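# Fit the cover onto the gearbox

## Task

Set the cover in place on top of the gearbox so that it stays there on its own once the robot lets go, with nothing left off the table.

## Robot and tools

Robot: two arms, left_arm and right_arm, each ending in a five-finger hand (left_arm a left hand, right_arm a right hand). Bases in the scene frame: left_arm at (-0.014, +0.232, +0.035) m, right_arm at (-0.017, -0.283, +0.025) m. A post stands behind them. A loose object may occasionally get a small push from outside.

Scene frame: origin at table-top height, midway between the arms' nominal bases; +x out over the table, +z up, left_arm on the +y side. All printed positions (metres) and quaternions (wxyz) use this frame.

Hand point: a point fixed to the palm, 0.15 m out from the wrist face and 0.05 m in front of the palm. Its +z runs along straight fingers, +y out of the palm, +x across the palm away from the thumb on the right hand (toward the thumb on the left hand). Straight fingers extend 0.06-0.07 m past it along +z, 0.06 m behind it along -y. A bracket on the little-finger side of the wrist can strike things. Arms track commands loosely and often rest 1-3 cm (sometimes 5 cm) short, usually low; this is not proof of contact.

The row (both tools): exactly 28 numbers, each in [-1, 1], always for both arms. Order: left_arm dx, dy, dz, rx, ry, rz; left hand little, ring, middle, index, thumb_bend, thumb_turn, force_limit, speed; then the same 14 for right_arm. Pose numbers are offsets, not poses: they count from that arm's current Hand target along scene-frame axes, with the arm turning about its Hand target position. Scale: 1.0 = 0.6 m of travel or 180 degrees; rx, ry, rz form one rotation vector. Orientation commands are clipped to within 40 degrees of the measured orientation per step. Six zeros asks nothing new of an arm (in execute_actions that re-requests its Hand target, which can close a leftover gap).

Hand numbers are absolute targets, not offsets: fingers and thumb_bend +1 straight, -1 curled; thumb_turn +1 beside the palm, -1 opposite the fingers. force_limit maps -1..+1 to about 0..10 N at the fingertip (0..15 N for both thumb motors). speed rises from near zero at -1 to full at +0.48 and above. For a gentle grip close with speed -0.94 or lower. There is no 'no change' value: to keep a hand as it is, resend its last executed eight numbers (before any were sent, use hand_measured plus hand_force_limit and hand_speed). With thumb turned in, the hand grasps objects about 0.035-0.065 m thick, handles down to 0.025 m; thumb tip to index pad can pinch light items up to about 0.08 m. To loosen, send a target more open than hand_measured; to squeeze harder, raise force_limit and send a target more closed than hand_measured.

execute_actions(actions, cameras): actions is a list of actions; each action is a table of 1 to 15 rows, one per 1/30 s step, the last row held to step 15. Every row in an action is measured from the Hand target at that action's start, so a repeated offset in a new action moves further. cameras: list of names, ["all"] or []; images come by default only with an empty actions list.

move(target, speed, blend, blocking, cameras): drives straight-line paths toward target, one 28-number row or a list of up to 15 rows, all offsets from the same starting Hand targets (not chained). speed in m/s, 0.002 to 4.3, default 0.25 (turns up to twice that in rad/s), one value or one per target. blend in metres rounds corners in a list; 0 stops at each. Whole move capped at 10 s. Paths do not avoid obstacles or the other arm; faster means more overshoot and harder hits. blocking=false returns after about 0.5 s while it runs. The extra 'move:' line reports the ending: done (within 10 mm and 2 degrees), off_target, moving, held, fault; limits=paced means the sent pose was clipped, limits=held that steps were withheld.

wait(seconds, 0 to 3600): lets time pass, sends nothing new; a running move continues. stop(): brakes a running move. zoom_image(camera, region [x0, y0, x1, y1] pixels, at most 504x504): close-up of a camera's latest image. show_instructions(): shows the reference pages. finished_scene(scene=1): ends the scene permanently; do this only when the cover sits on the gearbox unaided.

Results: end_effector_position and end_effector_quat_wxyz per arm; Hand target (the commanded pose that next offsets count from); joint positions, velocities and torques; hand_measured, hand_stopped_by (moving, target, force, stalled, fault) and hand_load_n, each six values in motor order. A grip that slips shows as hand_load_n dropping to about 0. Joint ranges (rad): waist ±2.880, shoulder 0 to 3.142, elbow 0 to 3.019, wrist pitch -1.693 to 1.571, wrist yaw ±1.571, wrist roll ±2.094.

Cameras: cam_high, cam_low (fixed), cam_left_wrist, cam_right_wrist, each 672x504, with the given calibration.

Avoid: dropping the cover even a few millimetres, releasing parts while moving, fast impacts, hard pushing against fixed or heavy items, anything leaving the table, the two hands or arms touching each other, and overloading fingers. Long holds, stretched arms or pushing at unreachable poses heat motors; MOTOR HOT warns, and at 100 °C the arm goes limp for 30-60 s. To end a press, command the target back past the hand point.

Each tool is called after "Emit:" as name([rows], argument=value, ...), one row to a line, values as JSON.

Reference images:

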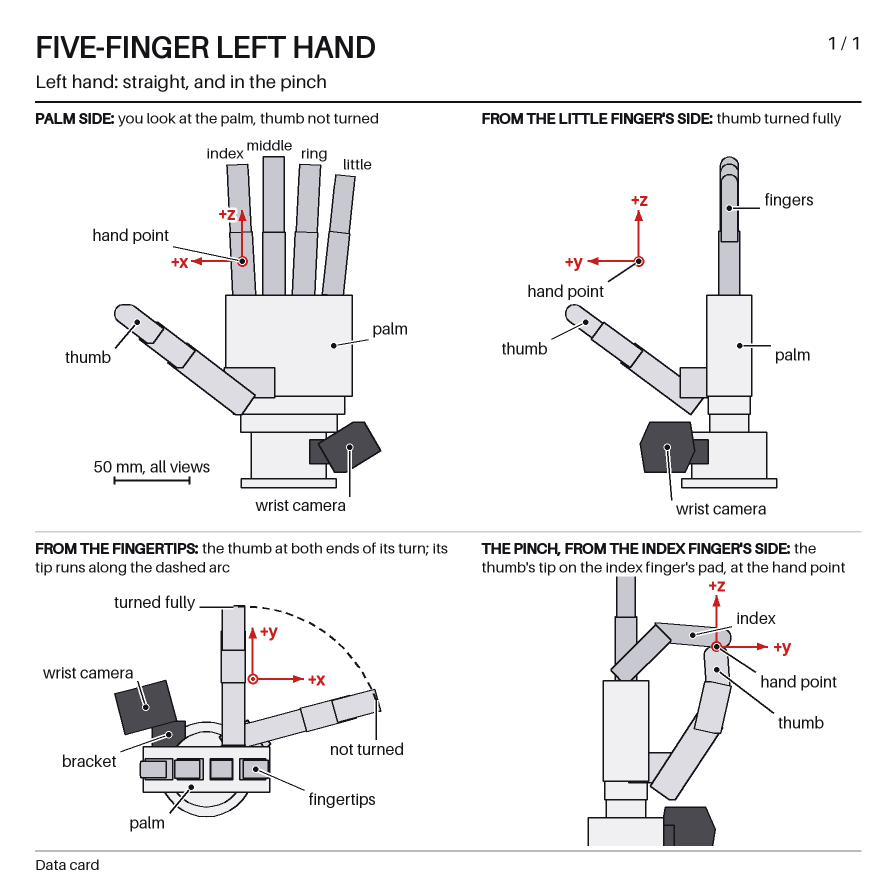

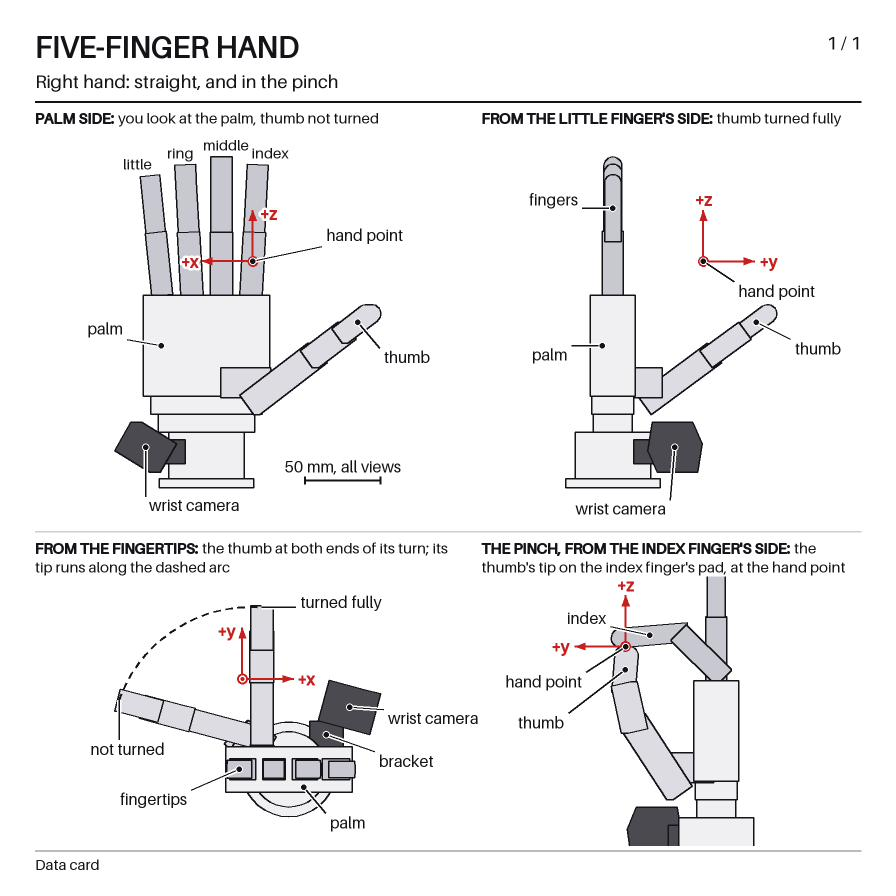

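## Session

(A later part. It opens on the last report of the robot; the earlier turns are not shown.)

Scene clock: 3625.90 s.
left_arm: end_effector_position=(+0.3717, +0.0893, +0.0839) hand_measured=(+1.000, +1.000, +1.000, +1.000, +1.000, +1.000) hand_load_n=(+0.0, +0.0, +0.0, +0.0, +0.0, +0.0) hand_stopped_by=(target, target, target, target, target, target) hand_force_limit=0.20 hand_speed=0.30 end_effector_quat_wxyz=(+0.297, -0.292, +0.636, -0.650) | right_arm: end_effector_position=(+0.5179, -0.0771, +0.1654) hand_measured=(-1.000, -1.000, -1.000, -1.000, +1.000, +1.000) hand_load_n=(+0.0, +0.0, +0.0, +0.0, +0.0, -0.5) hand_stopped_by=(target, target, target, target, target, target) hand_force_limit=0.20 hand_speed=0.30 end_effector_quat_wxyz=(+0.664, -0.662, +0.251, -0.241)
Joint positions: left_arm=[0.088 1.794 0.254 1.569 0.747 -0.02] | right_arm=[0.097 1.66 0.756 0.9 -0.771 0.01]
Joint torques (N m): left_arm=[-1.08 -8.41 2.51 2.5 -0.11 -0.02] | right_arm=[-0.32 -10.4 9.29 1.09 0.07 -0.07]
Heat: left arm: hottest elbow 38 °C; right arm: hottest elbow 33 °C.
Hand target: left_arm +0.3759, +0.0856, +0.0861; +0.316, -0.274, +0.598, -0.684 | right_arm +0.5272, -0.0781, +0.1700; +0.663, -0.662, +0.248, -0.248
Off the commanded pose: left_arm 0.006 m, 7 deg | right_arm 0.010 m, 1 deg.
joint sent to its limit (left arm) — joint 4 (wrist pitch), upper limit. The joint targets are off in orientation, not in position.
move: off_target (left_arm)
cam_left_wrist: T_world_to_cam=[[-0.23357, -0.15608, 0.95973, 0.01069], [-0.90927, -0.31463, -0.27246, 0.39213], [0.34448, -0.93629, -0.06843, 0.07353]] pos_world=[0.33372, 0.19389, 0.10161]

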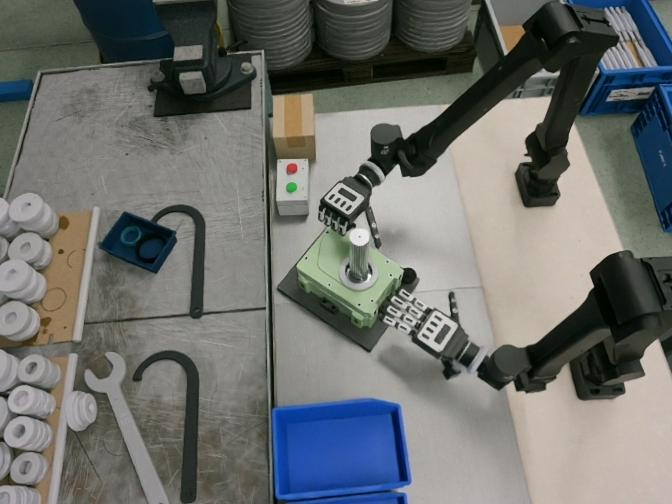

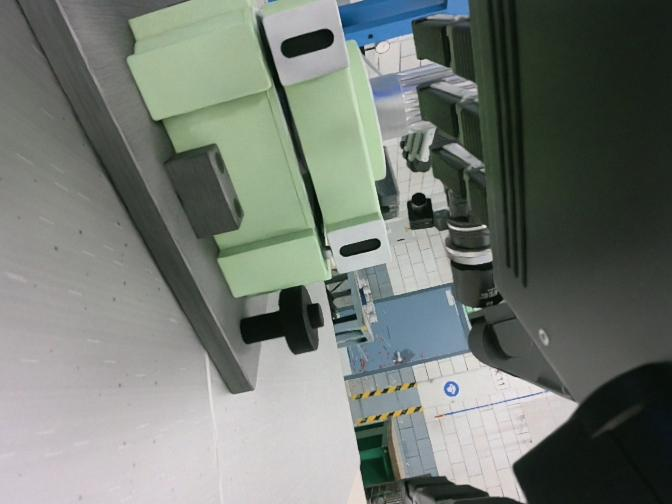

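Emit:
move(target=[-0.0663,-0.0748,-0.017,0,0,0,1,1,1,1,1,1,0.2,0.3,0,0,0,0,0,0,-1,-1,-1,-1,1,1,0.2,0.3], speed=0.12, cameras=["cam_high","cam_left_wrist"])

Emit:
zoom_image(camera="cam_left_wrist", region=[240, 60, 380, 200])

Scene clock: 3652.57 s.
left_arm: end_effector_position=(+0.3368, +0.0442, +0.0688) hand_measured=(+1.000, +1.000, +1.000, +1.000, +1.000, +1.000) hand_load_n=(+0.0, +0.0, +0.0, -0.5, +0.0, +0.0) hand_stopped_by=(target, target, target, target, target, target) hand_force_limit=0.20 hand_speed=0.30 end_effector_quat_wxyz=(+0.282, -0.302, +0.653, -0.635) | right_arm: end_effector_position=(+0.5179, -0.0771, +0.1654) hand_measured=(-1.000, -1.000, -1.000, -1.000, +1.000, +1.000) hand_load_n=(+0.0, +0.0, +0.0, +0.0, +0.0, -0.5) hand_stopped_by=(target, target, target, target, target, target) hand_force_limit=0.20 hand_speed=0.30 end_effector_quat_wxyz=(+0.664, -0.662, +0.251, -0.241)
Joint positions: left_arm=[-0.107 1.792 0.181 1.569 0.559 0.006] | right_arm=[0.097 1.66 0.756 0.9 -0.771 0.01]
Joint torques (N m): left_arm=[-1.2 -9.82 0.96 2.62 -0.07 0.11] | right_arm=[-0.32 -10.17 9.26 1.05 0.11 -0.1]
Heat: left arm: hottest elbow 38 °C; right arm: hottest elbow 33 °C.
Hand target: left_arm +0.3360, +0.0407, +0.0759; +0.316, -0.274, +0.598, -0.684 | right_arm +0.5272, -0.0781, +0.1700; +0.663, -0.662, +0.248, -0.248
Off the commanded pose: left_arm 0.008 m, 10 deg | right_arm 0.010 m, 1 deg.
joint sent to its limit (left arm) — joint 4 (wrist pitch), upper limit. The joint targets are off in orientation, not in position.
move: off_target (left_arm)
cam_left_wrist: T_world_to_cam=[[-0.18416, -0.17878, 0.9665, -0.00613], [-0.92493, -0.30118, -0.23195, 0.34394], [0.33256, -0.93666, -0.1099, 0.04925]] pos_world=[0.30062, 0.14863, 0.09111]

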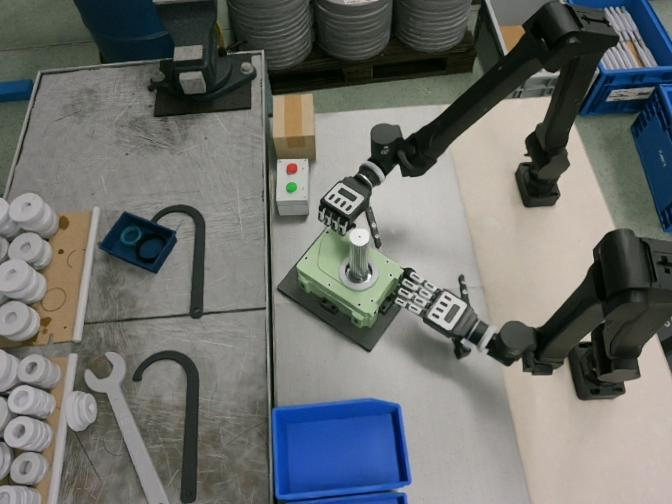

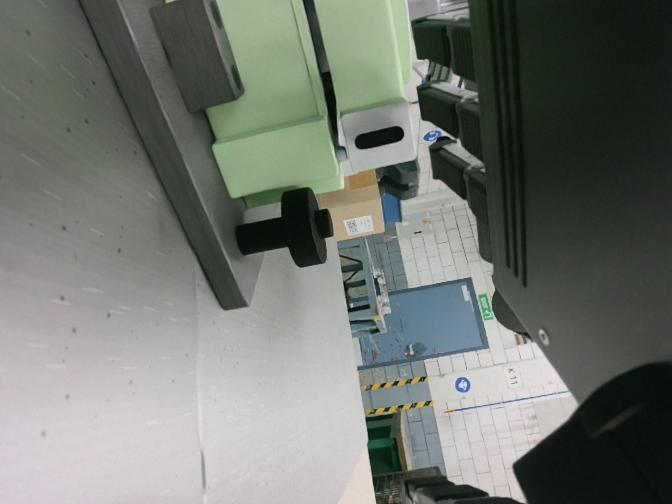

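Scaled by 3.600 from the camera's image (finer frame: 960x720).

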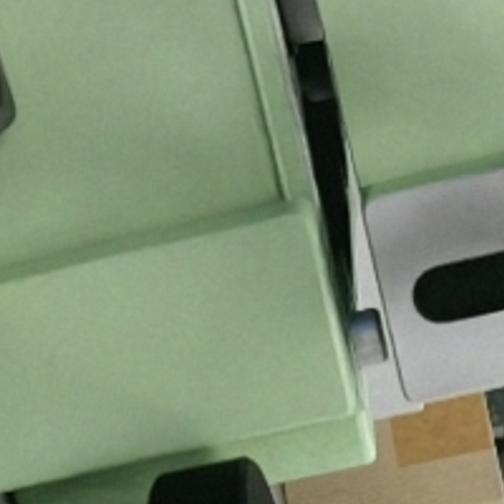

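Emit:
zoom_image(camera="cam_left_wrist", region=[325, 125, 365, 180])

Emit:
zoom_image(camera="cam_left_wrist", region=[305, 55, 365, 135])

Scaled by 9.164 from the camera's image (finer frame: 960x720).

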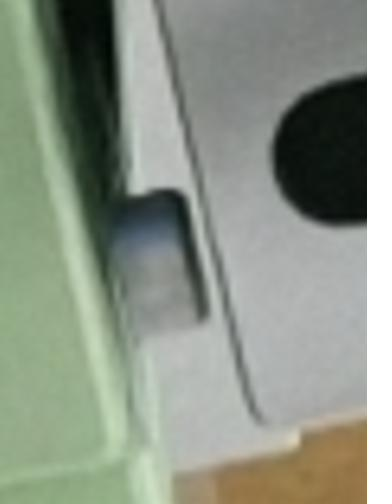

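Scaled by 6.300 from the camera's image (finer frame: 960x720).

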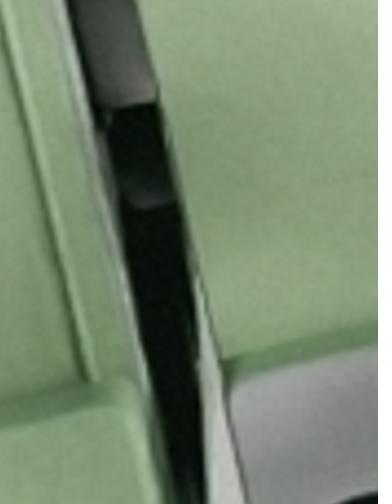

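Emit:
move([
  [-0.0803,0.3077,0.067,0,0,0,1,1,1,1,1,1,0.2,0.3,-0.1414,-0.1598,0,0,0,0,-1,-1,-1,-1,1,1,0.2,0.3],
  [-0.0803,0.3077,0.067,0,0,0,1,1,1,1,1,1,0.2,0.3,-0.3687,0.0413,0,0,0,0,-1,-1,-1,-1,1,1,0.2,0.3],
  [-0.0803,0.3077,0.067,0,0,0,1,1,1,1,1,1,0.2,0.3,-0.3687,0.0413,0,0,0,0,1,1,1,1,1,1,0.2,0.3],
  [-0.0803,0.3077,0.067,0,0,0,1,1,1,1,1,1,0.2,0.3,-0.3687,0.0413,-0.1417,0,0,0,1,1,1,1,1,1,0.2,0.3],
], speed=0.15, cameras=["cam_high","cam_right_wrist"])

Scene clock: 3679.63 s.
left_arm: end_effector_position=(+0.2839, +0.2185, +0.1109) hand_measured=(+1.000, +1.000, +1.000, +1.000, +1.000, +1.000) hand_load_n=(+0.0, +0.0, +0.0, +0.0, +0.0, +0.0) hand_stopped_by=(target, target, target, target, target, target) hand_force_limit=0.20 hand_speed=0.30 end_effector_quat_wxyz=(+0.289, -0.302, +0.633, -0.652) | right_arm: end_effector_position=(+0.3099, -0.0556, +0.0862) hand_measured=(+1.000, +1.000, +1.000, +1.000, +1.000, +1.000) hand_load_n=(+0.0, +0.0, -0.5, +0.0, +0.0, +0.0) hand_stopped_by=(target, target, target, target, target, target) hand_force_limit=0.20 hand_speed=0.30 end_effector_quat_wxyz=(+0.660, -0.663, +0.248, -0.253)
Joint positions: left_arm=[0.737 1.622 0.148 1.569 1.392 -0.122] | right_arm=[0.282 1.648 0.173 1.473 -0.571 -0.008]
Joint torques (N m): left_arm=[0.44 -7.41 2.48 1.98 0.13 -0.02] | right_arm=[0.67 -4.48 2.26 2.71 -0.06 0.09]
Heat: left arm: hottest elbow 37 °C; right arm: hottest elbow 33 °C.
Hand target: left_arm +0.2879, +0.2253, +0.1161; +0.316, -0.274, +0.598, -0.684 | right_arm +0.3058, -0.0533, +0.0850; +0.663, -0.662, +0.248, -0.247
Off the commanded pose: left_arm 0.009 m, 7 deg | right_arm 0.005 m, 1 deg.
joint sent to its limit (left arm) — joint 4 (wrist pitch), upper limit. The joint targets are off in orientation, not in position.
move: off_target (left_arm)
cam_right_wrist: T_world_to_cam=[[0.22721, -0.12841, -0.96534, 0.01333], [-0.96277, 0.11945, -0.2425, 0.32418], [0.14645, 0.9845, -0.09649, 0.13411]] pos_world=[0.28944, -0.16905, 0.10442]

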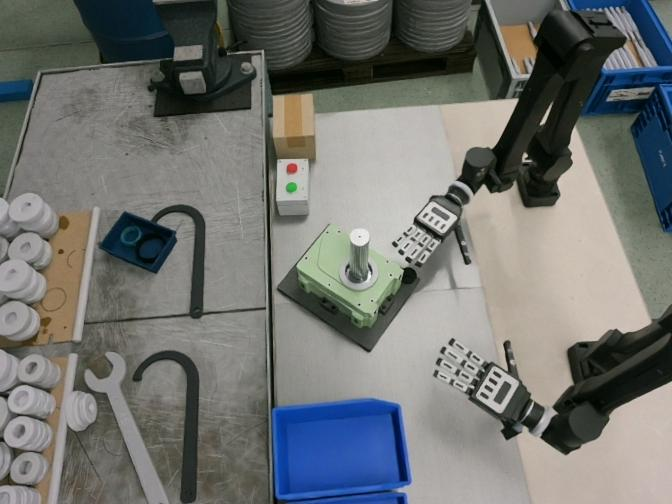

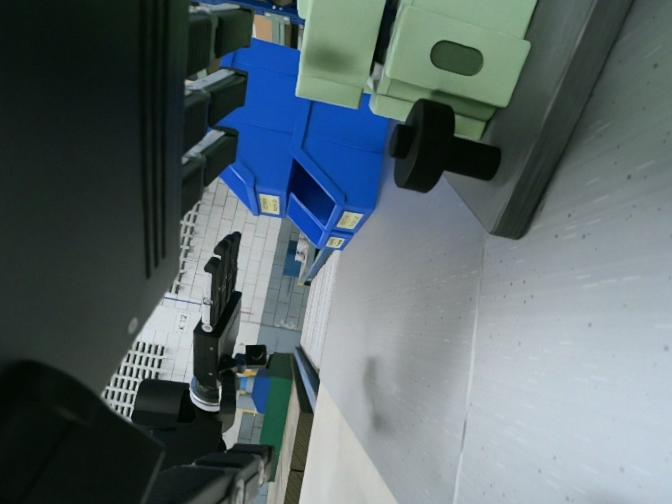

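Emit:
zoom_image(camera="cam_right_wrist", region=[290, 0, 410, 120])

Emit:
zoom_image(camera="cam_right_wrist", region=[340, 60, 400, 120])

Scaled by 4.200 from the camera's image (finer frame: 960x720).

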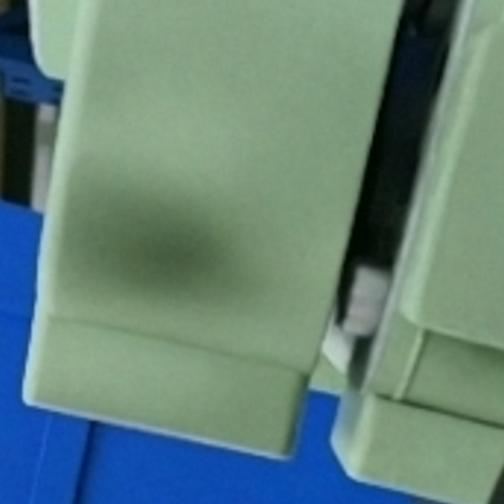

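Scaled by 8.400 from the camera's image (finer frame: 960x720).

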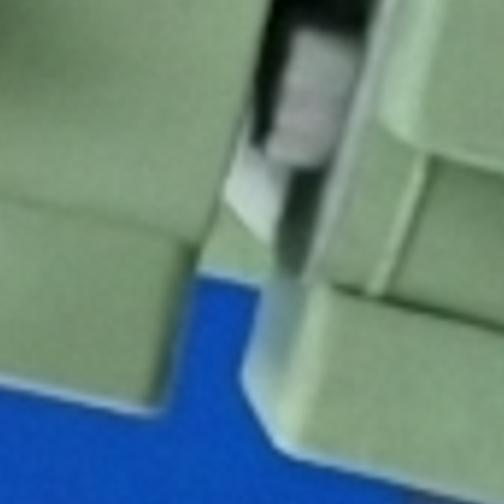

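Emit:
move(target=[0,0,0,0,0,0,1,1,1,1,1,1,0.2,0.3,0.0413,0.097,-0.0167,0,0,0,1,1,1,1,1,1,0.2,0.3], speed=0.12, cameras=["cam_high","cam_right_wrist"])

Emit:
zoom_image(camera="cam_right_wrist", region=[280, 0, 400, 120])

Scene clock: 3691.33 s.
left_arm: end_effector_position=(+0.2839, +0.2185, +0.1109) hand_measured=(+1.000, +1.000, +1.000, +1.000, +1.000, +1.000) hand_load_n=(+0.0, +0.0, +0.0, +0.0, +0.0, +0.0) hand_stopped_by=(target, target, target, target, target, target) hand_force_limit=0.20 hand_speed=0.30 end_effector_quat_wxyz=(+0.289, -0.302, +0.633, -0.652) | right_arm: end_effector_position=(+0.3288, -0.0002, +0.0779) hand_measured=(+1.000, +1.000, +1.000, +1.000, +1.000, +1.000) hand_load_n=(+0.0, +0.0, +0.0, -0.5, +0.0, +0.0) hand_stopped_by=(target, target, target, target, target, target) hand_force_limit=0.20 hand_speed=0.30 end_effector_quat_wxyz=(+0.662, -0.661, +0.245, -0.254)
Joint positions: left_arm=[0.737 1.622 0.148 1.569 1.392 -0.122] | right_arm=[0.462 1.741 0.274 1.473 -0.395 -0.008]
Joint torques (N m): left_arm=[0.5 -7.53 2.51 2 0.13 -0.03] | right_arm=[0.73 -5.95 3.99 1.72 0.11 0.1]
Heat: left arm: hottest elbow 37 °C; right arm: hottest elbow 33 °C.
Hand target: left_arm +0.2879, +0.2253, +0.1161; +0.316, -0.274, +0.598, -0.684 | right_arm +0.3307, +0.0048, +0.0749; +0.663, -0.662, +0.248, -0.247
Off the commanded pose: left_arm 0.009 m, 7 deg | right_arm 0.006 m, 1 deg.
joint sent to its limit (left arm) — joint 4 (wrist pitch), upper limit. The joint targets are off in orientation, not in position.
move: done
cam_right_wrist: T_world_to_cam=[[0.2347, -0.12429, -0.96409, 0.00553], [-0.96132, 0.11737, -0.24916, 0.33375], [0.14412, 0.98528, -0.09194, 0.07639]] pos_world=[0.30854, -0.11375, 0.09551]

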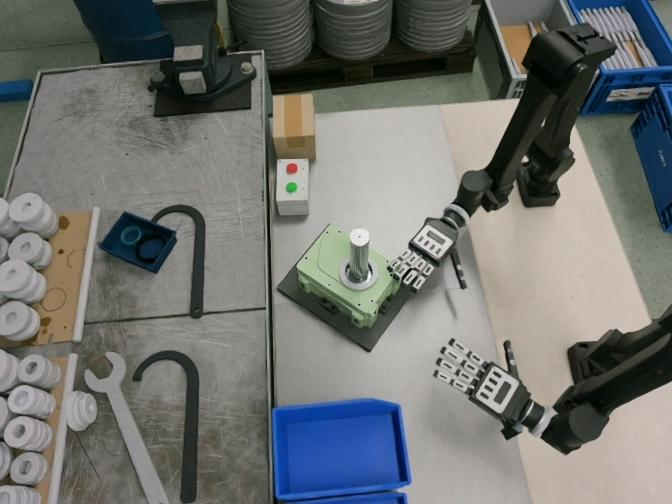

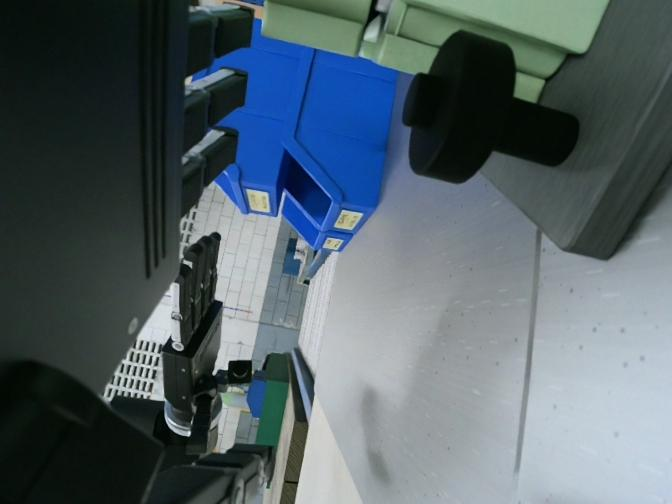

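Scaled by 4.200 from the camera's image (finer frame: 960x720).

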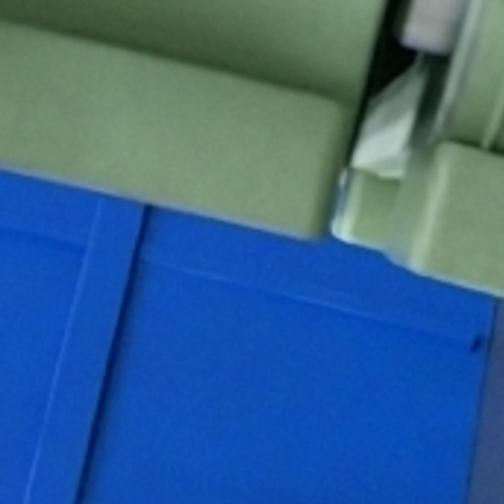

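Emit:
move(target=[0,0,0,0,0,0,1,1,1,1,1,1,0.2,0.3,-0.0082,-0.0596,0.0,0,0,0,1,1,1,1,1,1,0.2,0.3], speed=0.12, cameras=["cam_right_wrist"])

Emit:
zoom_image(camera="cam_right_wrist", region=[330, 0, 410, 80])

Scene clock: 3699.83 s.
left_arm: end_effector_position=(+0.2839, +0.2185, +0.1109) hand_measured=(+1.000, +1.000, +1.000, +1.000, +1.000, +1.000) hand_load_n=(+0.0, +0.0, +0.0, +0.0, +0.0, +0.0) hand_stopped_by=(target, target, target, target, target, target) hand_force_limit=0.20 hand_speed=0.30 end_effector_quat_wxyz=(+0.289, -0.302, +0.633, -0.652) | right_arm: end_effector_position=(+0.3256, -0.0285, +0.0727) hand_measured=(+1.000, +1.000, +1.000, +1.000, +1.000, +1.000) hand_load_n=(+0.0, +0.0, +0.0, +0.0, +0.0, -0.5) hand_stopped_by=(target, target, target, target, target, target) hand_force_limit=0.20 hand_speed=0.30 end_effector_quat_wxyz=(+0.659, -0.667, +0.246, -0.245)
Joint positions: left_arm=[0.737 1.622 0.148 1.569 1.392 -0.122] | right_arm=[0.36 1.741 0.243 1.486 -0.508 -0.008]
Joint torques (N m): left_arm=[0.5 -7.59 2.51 1.99 0.12 -0.02] | right_arm=[-0.32 -6.53 2.32 2.81 -0.09 0.09]
Heat: left arm: hottest elbow 37 °C; right arm: hottest elbow 33 °C.
Hand target: left_arm +0.2879, +0.2253, +0.1161; +0.316, -0.274, +0.598, -0.684 | right_arm +0.3258, -0.0308, +0.0750; +0.663, -0.662, +0.248, -0.247
Off the commanded pose: left_arm 0.009 m, 7 deg | right_arm 0.003 m, 1 deg.
joint sent to its limit (left arm) — joint 4 (wrist pitch), upper limit. The joint targets are off in orientation, not in position.
move: done
cam_right_wrist: T_world_to_cam=[[0.2201, -0.12825, -0.96701, 0.00264], [-0.96656, 0.10505, -0.23393, 0.33294], [0.13158, 0.98616, -0.10084, 0.10902]] pos_world=[0.30688, -0.14214, 0.09143]

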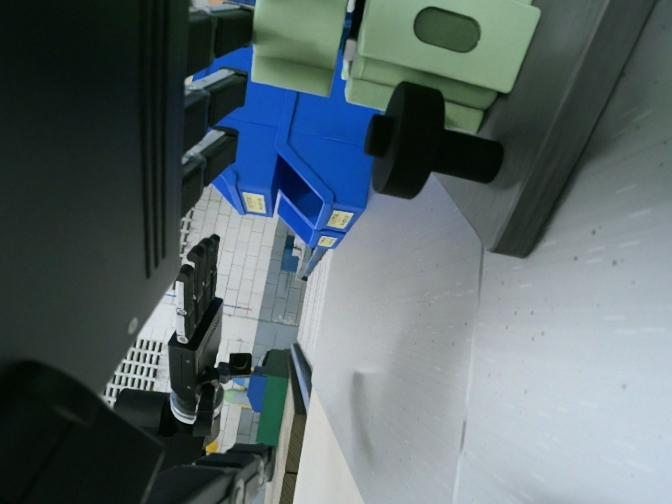

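Scaled by 6.300 from the camera's image (finer frame: 960x720).

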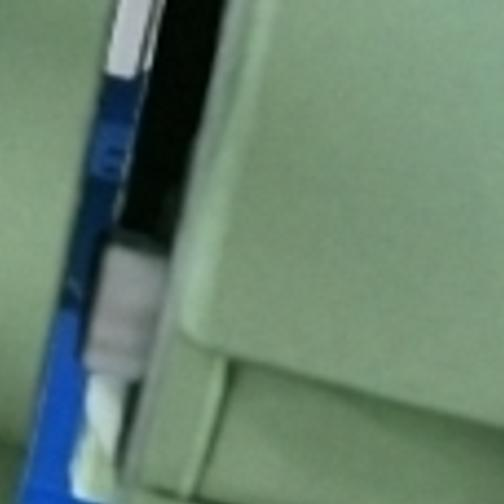

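Emit:
move(target=[0,0,0,0,0,0,1,1,1,1,1,1,0.2,0.3,0.0749,-0.0663,0.0,0,0,0,1,1,1,1,1,1,0.2,0.3], speed=0.12, cameras=["cam_right_wrist"])

Emit:
zoom_image(camera="cam_right_wrist", region=[300, 0, 440, 160])

Scene clock: 3712.13 s.
left_arm: end_effector_position=(+0.2839, +0.2185, +0.1109) hand_measured=(+1.000, +1.000, +1.000, +1.000, +1.000, +1.000) hand_load_n=(+0.0, +0.0, +0.0, +0.0, +0.0, +0.0) hand_stopped_by=(target, target, target, target, target, target) hand_force_limit=0.20 hand_speed=0.30 end_effector_quat_wxyz=(+0.289, -0.302, +0.633, -0.652) | right_arm: end_effector_position=(+0.3659, -0.0697, +0.0796) hand_measured=(+1.000, +1.000, +1.000, +1.000, +1.000, +1.000) hand_load_n=(+0.0, +0.0, +0.0, -0.5, +0.0, -0.5) hand_stopped_by=(target, target, target, target, target, target) hand_force_limit=0.20 hand_speed=0.30 end_effector_quat_wxyz=(+0.664, -0.661, +0.240, -0.253)
Joint positions: left_arm=[0.737 1.622 0.148 1.569 1.392 -0.122] | right_arm=[0.174 1.75 0.314 1.451 -0.692 -0.007]
Joint torques (N m): left_arm=[0.5 -7.53 2.51 2 0.13 -0.02] | right_arm=[-0.15 -6.24 4.15 1.09 -0.11 0.1]
Heat: left arm: hottest elbow 37 °C; right arm: hottest elbow 32 °C.
Hand target: left_arm +0.2879, +0.2253, +0.1161; +0.316, -0.274, +0.598, -0.684 | right_arm +0.3709, -0.0708, +0.0751; +0.663, -0.662, +0.248, -0.248
Off the commanded pose: left_arm 0.009 m, 7 deg | right_arm 0.007 m, 1 deg.
joint sent to its limit (left arm) — joint 4 (wrist pitch), upper limit. The joint targets are off in orientation, not in position.
move: done
cam_right_wrist: T_world_to_cam=[[0.24411, -0.12225, -0.96201, -0.0136], [-0.96018, 0.10855, -0.25744, 0.37765], [0.1359, 0.98655, -0.09088, 0.14272]] pos_world=[0.34654, -0.18345, 0.09711]

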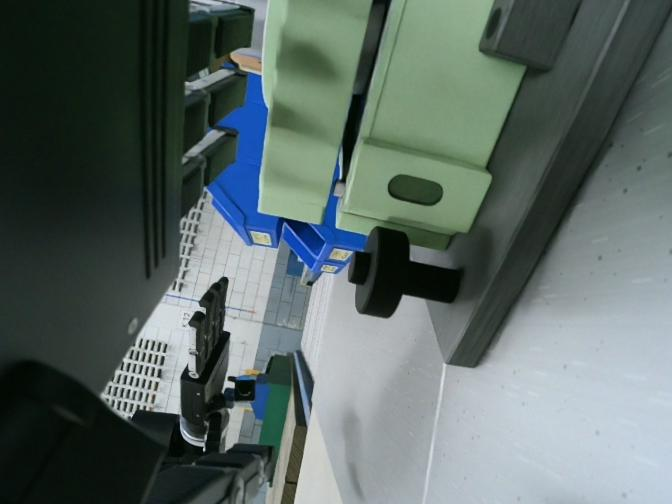

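Scaled by 3.150 from the camera's image (finer frame: 960x720).

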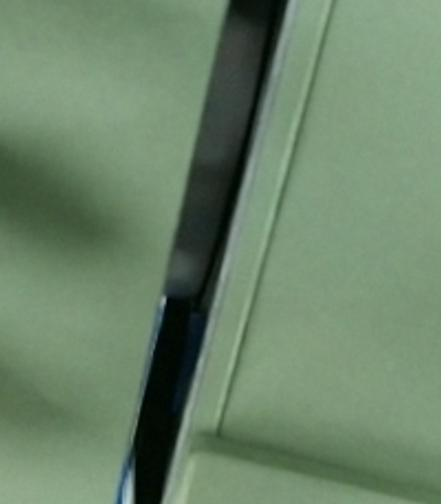

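Emit:
zoom_image(camera="cam_right_wrist", region=[310, 140, 380, 240])

Emit:
zoom_image(camera="cam_right_wrist", region=[340, 0, 400, 80])

Scaled by 5.040 from the camera's image (finer frame: 960x720).

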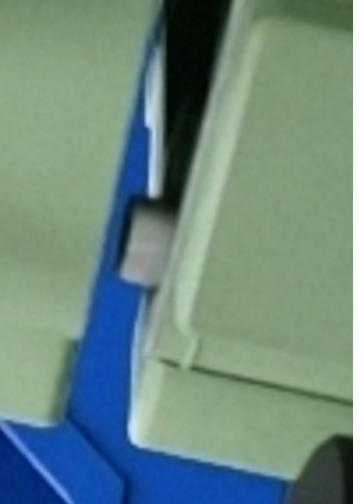

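Scaled by 6.300 from the camera's image (finer frame: 960x720).

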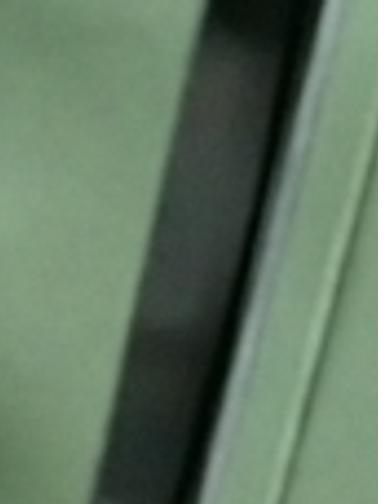

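Emit:
move(target=[0,0,0,0,0,0,1,1,1,1,1,1,0.2,0.3,0.0749,-0.0663,0.0,0,0,0,1,1,1,1,1,1,0.2,0.3], speed=0.12, cameras=["cam_right_wrist"])

Emit:
zoom_image(camera="cam_right_wrist", region=[300, 0, 440, 160])

Emit:
zoom_image(camera="cam_right_wrist", region=[310, 160, 440, 320])

Scene clock: 3722.03 s.
left_arm: end_effector_position=(+0.2839, +0.2185, +0.1109) hand_measured=(+1.000, +1.000, +1.000, +1.000, +1.000, +1.000) hand_load_n=(+0.0, +0.0, +0.0, +0.0, +0.0, +0.0) hand_stopped_by=(target, target, target, target, target, target) hand_force_limit=0.20 hand_speed=0.30 end_effector_quat_wxyz=(+0.289, -0.302, +0.633, -0.652) | right_arm: end_effector_position=(+0.4100, -0.1083, +0.0792) hand_measured=(+1.000, +1.000, +1.000, +1.000, +1.000, +1.000) hand_load_n=(+0.0, +0.0, +0.0, +0.0, +0.0, +0.0) hand_stopped_by=(target, target, target, target, target, target) hand_force_limit=0.20 hand_speed=0.30 end_effector_quat_wxyz=(+0.664, -0.662, +0.240, -0.253)
Joint positions: left_arm=[0.737 1.622 0.148 1.569 1.392 -0.122] | right_arm=[0.032 1.784 0.424 1.374 -0.834 -0.006]
Joint torques (N m): left_arm=[0.5 -7.59 2.51 1.99 0.12 -0.02] | right_arm=[-0.56 -7.41 4.85 1.14 -0.07 0.1]
Heat: left arm: hottest elbow 37 °C; right arm: hottest elbow 32 °C.
Hand target: left_arm +0.2879, +0.2253, +0.1161; +0.316, -0.274, +0.598, -0.684 | right_arm +0.4156, -0.1104, +0.0749; +0.663, -0.662, +0.248, -0.247
Off the commanded pose: left_arm 0.009 m, 7 deg | right_arm 0.008 m, 1 deg.
joint sent to its limit (left arm) — joint 4 (wrist pitch), upper limit. The joint targets are off in orientation, not in position.
move: done
cam_right_wrist: T_world_to_cam=[[0.24208, -0.12333, -0.96239, -0.02871], [-0.96083, 0.10744, -0.25546, 0.42405], [0.1349, 0.98653, -0.09249, 0.17531]] pos_world=[0.39074, -0.22205, 0.09691]

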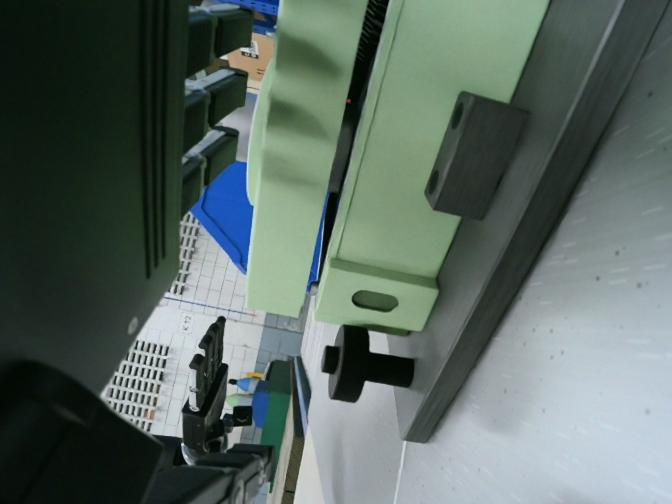

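Scaled by 3.150 from the camera's image (finer frame: 960x720).

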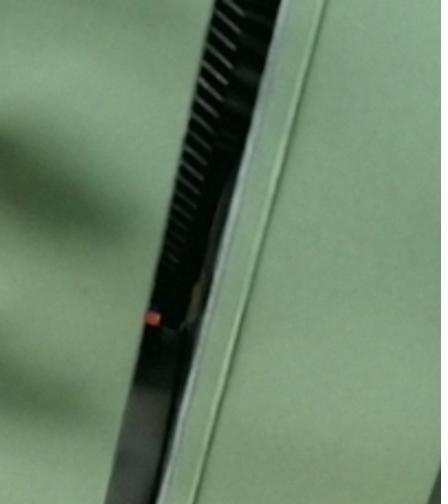

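Scaled by 3.150 from the camera's image (finer frame: 960x720).

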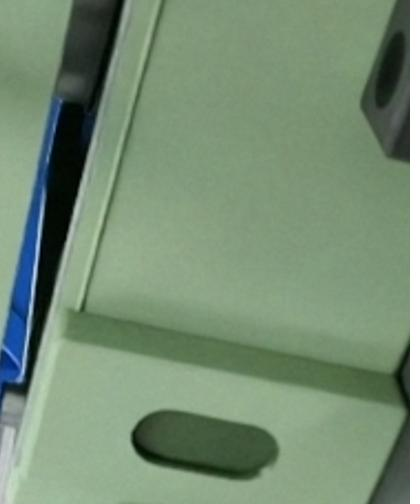

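Emit:
wait(seconds=0.1, cameras=["cam_high", "cam_low", "cam_left_wrist"])

Emit:
zoom_image(camera="cam_high", region=[330, 220, 390, 300])

Emit:
zoom_image(camera="cam_low", region=[300, 225, 400, 300])

Scene clock: 3735.10 s.
left_arm: end_effector_position=(+0.2839, +0.2185, +0.1109) hand_measured=(+1.000, +1.000, +1.000, +1.000, +1.000, +1.000) hand_load_n=(+0.0, +0.0, +0.0, +0.0, +0.0, +0.0) hand_stopped_by=(target, target, target, target, target, target) hand_force_limit=0.20 hand_speed=0.30 end_effector_quat_wxyz=(+0.289, -0.302, +0.633, -0.652) | right_arm: end_effector_position=(+0.4100, -0.1083, +0.0792) hand_measured=(+1.000, +1.000, +1.000, +1.000, +1.000, +1.000) hand_load_n=(+0.0, +0.0, +0.0, +0.0, +0.0, -0.5) hand_stopped_by=(target, target, target, target, target, target) hand_force_limit=0.20 hand_speed=0.30 end_effector_quat_wxyz=(+0.664, -0.662, +0.240, -0.253)
Joint positions: left_arm=[0.737 1.622 0.148 1.569 1.392 -0.122] | right_arm=[0.032 1.784 0.424 1.374 -0.834 -0.006]
Joint torques (N m): left_arm=[0.5 -7.47 2.52 1.98 0.12 -0.02] | right_arm=[-0.56 -7.36 4.89 1.18 -0.11 0.1]
Heat: left arm: hottest elbow 37 °C; right arm: hottest elbow 32 °C.
Hand target: left_arm +0.2879, +0.2253, +0.1161; +0.316, -0.274, +0.598, -0.684 | right_arm +0.4156, -0.1104, +0.0749; +0.663, -0.662, +0.248, -0.247
Off the commanded pose: left_arm 0.009 m, 7 deg | right_arm 0.008 m, 1 deg.
wait: 0.10 s; at rest from the start
cam_left_wrist: T_world_to_cam=[[-0.2127, -0.13903, 0.96718, -0.02608], [-0.91407, -0.32148, -0.24723, 0.36031], [0.3453, -0.93666, -0.05871, 0.2254]] pos_world=[0.24597, 0.32333, 0.12754]

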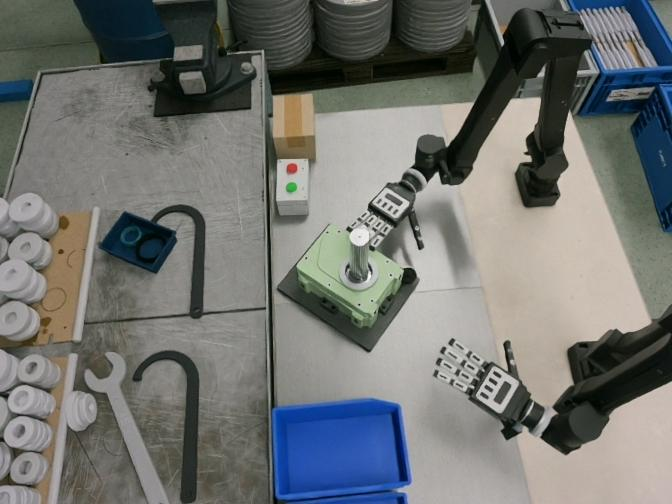

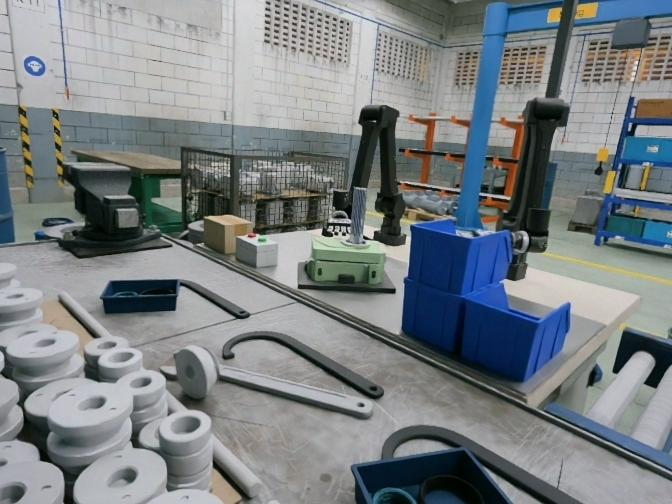

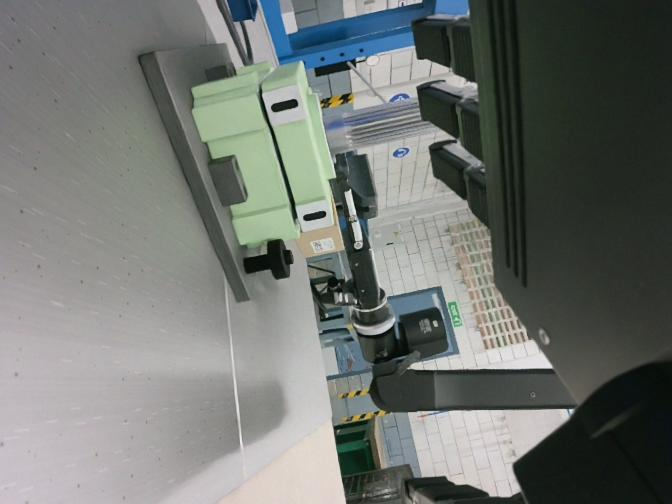

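Scaled by 6.300 from the camera's image (finer frame: 960x720).

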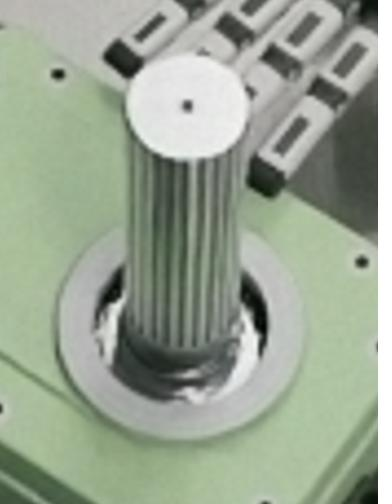

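Scaled by 5.040 from the camera's image (finer frame: 960x720).

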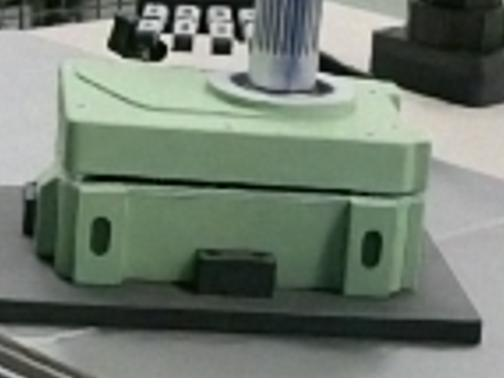

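Emit:
move(target=[0,0,0,0,0,0,1,1,1,1,1,1,0.2,0.3,0.0936,-0.0829,0.0,0,0,0,1,1,1,1,1,1,0.2,0.3], speed=0.12, cameras=["cam_right_wrist"])

Emit:
zoom_image(camera="cam_right_wrist", region=[300, 0, 460, 180])

Emit:
zoom_image(camera="cam_right_wrist", region=[280, 160, 400, 320])

Scene clock: 3749.03 s.
left_arm: end_effector_position=(+0.2839, +0.2185, +0.1109) hand_measured=(+1.000, +1.000, +1.000, +1.000, +1.000, +1.000) hand_load_n=(+0.0, +0.0, +0.0, +0.0, +0.0, +0.0) hand_stopped_by=(target, target, target, target, target, target) hand_force_limit=0.20 hand_speed=0.30 end_effector_quat_wxyz=(+0.289, -0.302, +0.633, -0.652) | right_arm: end_effector_position=(+0.4654, -0.1569, +0.0792) hand_measured=(+1.000, +1.000, +1.000, +1.000, +1.000, +1.000) hand_load_n=(+0.0, +0.0, -0.5, +0.0, +0.0, -0.5) hand_stopped_by=(target, target, target, target, target, target) hand_force_limit=0.20 hand_speed=0.30 end_effector_quat_wxyz=(+0.663, -0.662, +0.240, -0.252)
Joint positions: left_arm=[0.737 1.622 0.148 1.569 1.392 -0.122] | right_arm=[-0.099 1.844 0.583 1.273 -0.966 -0.006]
Joint torques (N m): left_arm=[0.44 -7.53 2.48 1.99 0.12 -0.03] | right_arm=[-0.79 -8.35 5.94 1.03 -0.1 0.05]
Heat: left arm: hottest elbow 37 °C; right arm: hottest elbow 32 °C.
Hand target: left_arm +0.2879, +0.2253, +0.1161; +0.316, -0.274, +0.598, -0.684 | right_arm +0.4718, -0.1602, +0.0750; +0.663, -0.662, +0.248, -0.247
Off the commanded pose: left_arm 0.009 m, 7 deg | right_arm 0.008 m, 1 deg.
joint sent to its limit (left arm) — joint 4 (wrist pitch), upper limit. The joint targets are off in orientation, not in position.
move: done
cam_right_wrist: T_world_to_cam=[[0.24062, -0.12472, -0.96257, -0.04773], [-0.96121, 0.10713, -0.25416, 0.48258], [0.13482, 0.98639, -0.09411, 0.21584]] pos_world=[0.44625, -0.27055, 0.09702]

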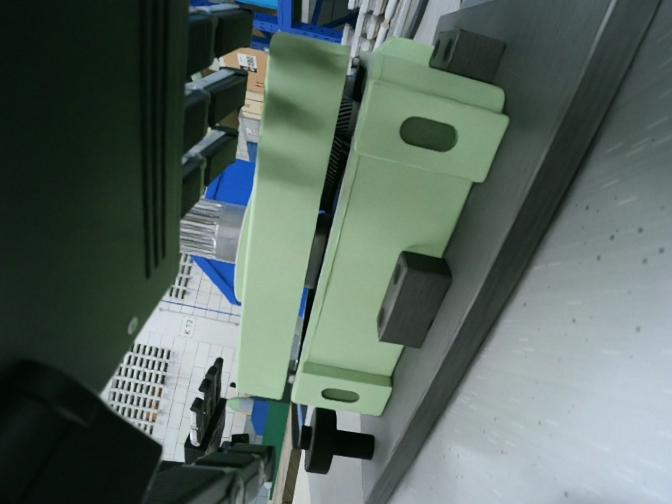

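Scaled by 2.800 from the camera's image (finer frame: 960x720).

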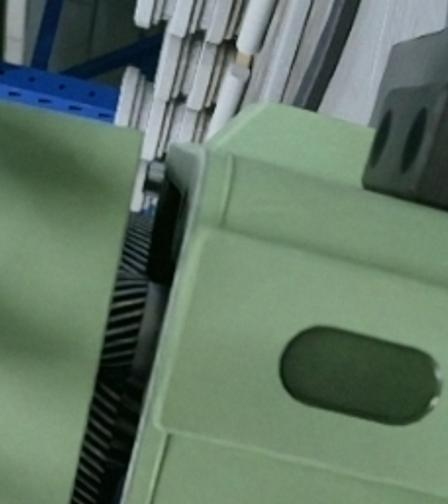

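Scaled by 3.150 from the camera's image (finer frame: 960x720).

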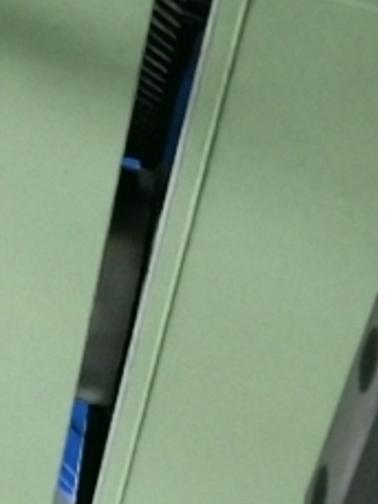

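Emit:
move(target=[0,0,0,0,0,0,1,1,1,1,1,1,0.2,0.3,0.0553,0.0625,0.0,0,0,0,1,1,1,1,1,1,0.2,0.3], speed=0.12, cameras=["cam_high", "cam_right_wrist"])

Emit:
zoom_image(camera="cam_right_wrist", region=[300, 0, 460, 180])

Emit:
zoom_image(camera="cam_right_wrist", region=[280, 160, 440, 340])

Scene clock: 3791.33 s.
left_arm: end_effector_position=(+0.2839, +0.2185, +0.1109) hand_measured=(+1.000, +1.000, +1.000, +1.000, +1.000, +1.000) hand_load_n=(+0.0, +0.0, +0.0, +0.0, +0.0, -0.5) hand_stopped_by=(target, target, target, target, target, target) hand_force_limit=0.20 hand_speed=0.30 end_effector_quat_wxyz=(+0.289, -0.302, +0.633, -0.652) | right_arm: end_effector_position=(+0.4982, -0.1247, +0.0792) hand_measured=(+1.000, +1.000, +1.000, +1.000, +1.000, +1.000) hand_load_n=(+0.0, +0.0, +0.0, -0.5, +0.0, +0.0) hand_stopped_by=(target, target, target, target, target, target) hand_force_limit=0.20 hand_speed=0.30 end_effector_quat_wxyz=(+0.663, -0.662, +0.243, -0.253)
Joint positions: left_arm=[0.737 1.622 0.148 1.569 1.392 -0.122] | right_arm=[-0.011 1.878 0.667 1.221 -0.872 -0.006]
Joint torques (N m): left_arm=[0.62 -7.47 2.51 2.03 0.13 -0.02] | right_arm=[0.26 -9.64 6.69 1.16 0.1 0.06]
Heat: left arm: hottest elbow 36 °C; right arm: hottest elbow 32 °C.
Hand target: left_arm +0.2879, +0.2253, +0.1161; +0.316, -0.274, +0.598, -0.684 | right_arm +0.5051, -0.1226, +0.0751; +0.663, -0.662, +0.248, -0.247
Off the commanded pose: left_arm 0.009 m, 7 deg | right_arm 0.008 m, 1 deg.
joint sent to its limit (left arm) — joint 4 (wrist pitch), upper limit. The joint targets are off in orientation, not in position.
move: done
cam_right_wrist: T_world_to_cam=[[0.23814, -0.12498, -0.96315, -0.05026], [-0.96104, 0.11295, -0.25228, 0.5111], [0.14031, 0.98571, -0.09322, 0.17687]] pos_world=[0.47834, -0.23835, 0.09702]

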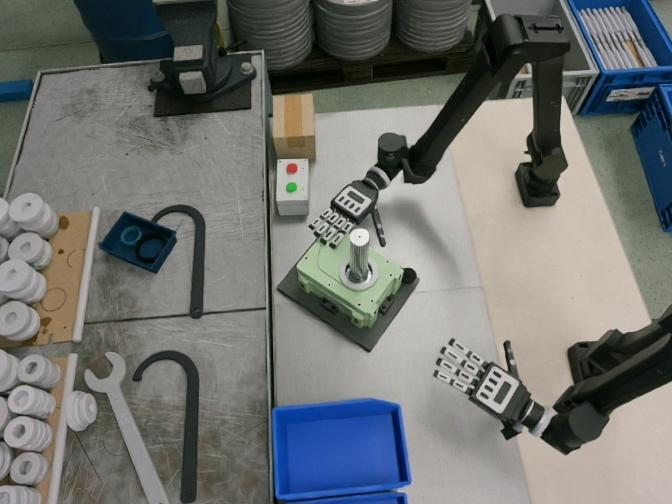

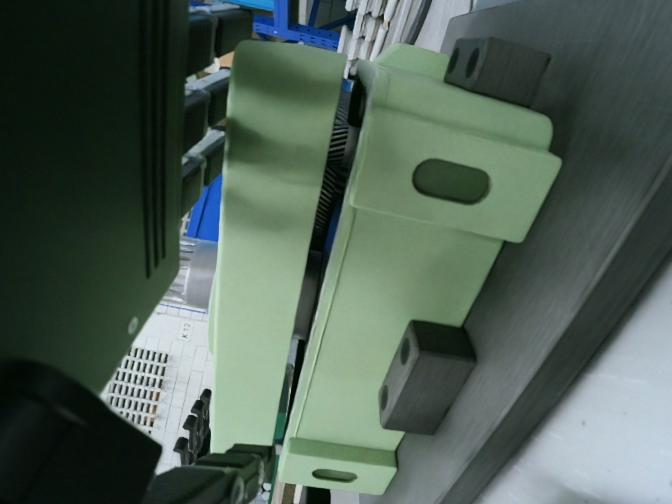

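Scaled by 2.800 from the camera's image (finer frame: 960x720).

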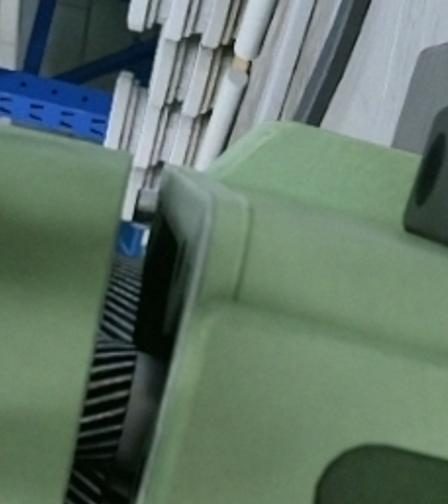

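Scaled by 2.800 from the camera's image (finer frame: 960x720).

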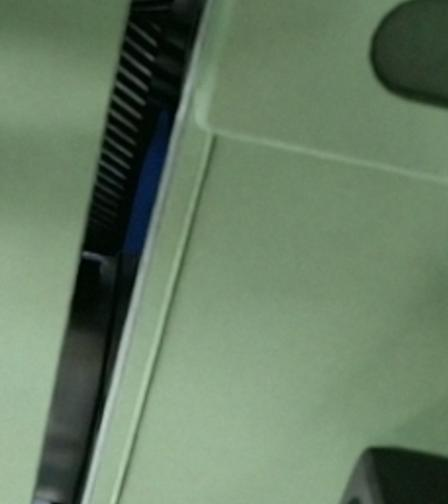

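Emit:
zoom_image(camera="cam_right_wrist", region=[335, 55, 375, 105])

Emit:
zoom_image(camera="cam_right_wrist", region=[320, 90, 370, 170])

Emit:
zoom_image(camera="cam_right_wrist", region=[260, 320, 320, 440])

Scaled by 10.080 from the camera's image (finer frame: 960x720).

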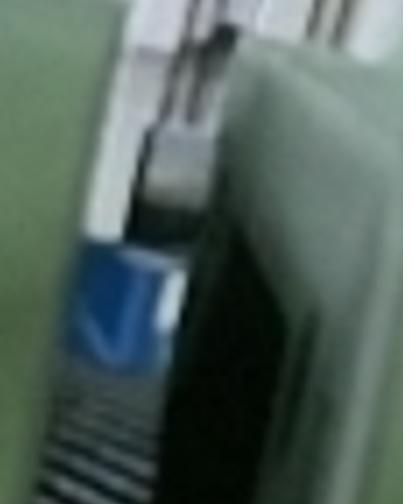

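Scaled by 6.300 from the camera's image (finer frame: 960x720).

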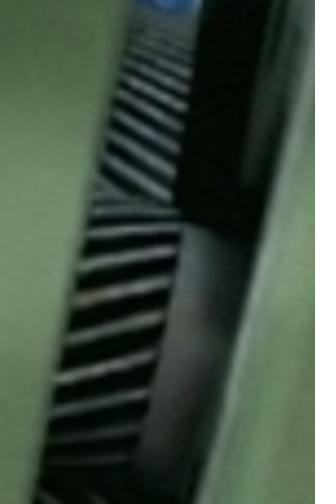

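Scaled by 4.200 from the camera's image (finer frame: 960x720).

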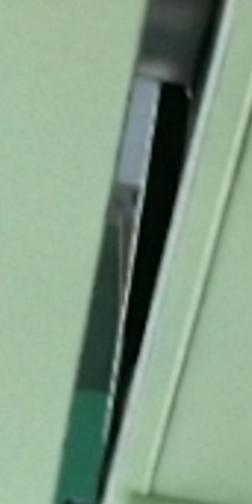

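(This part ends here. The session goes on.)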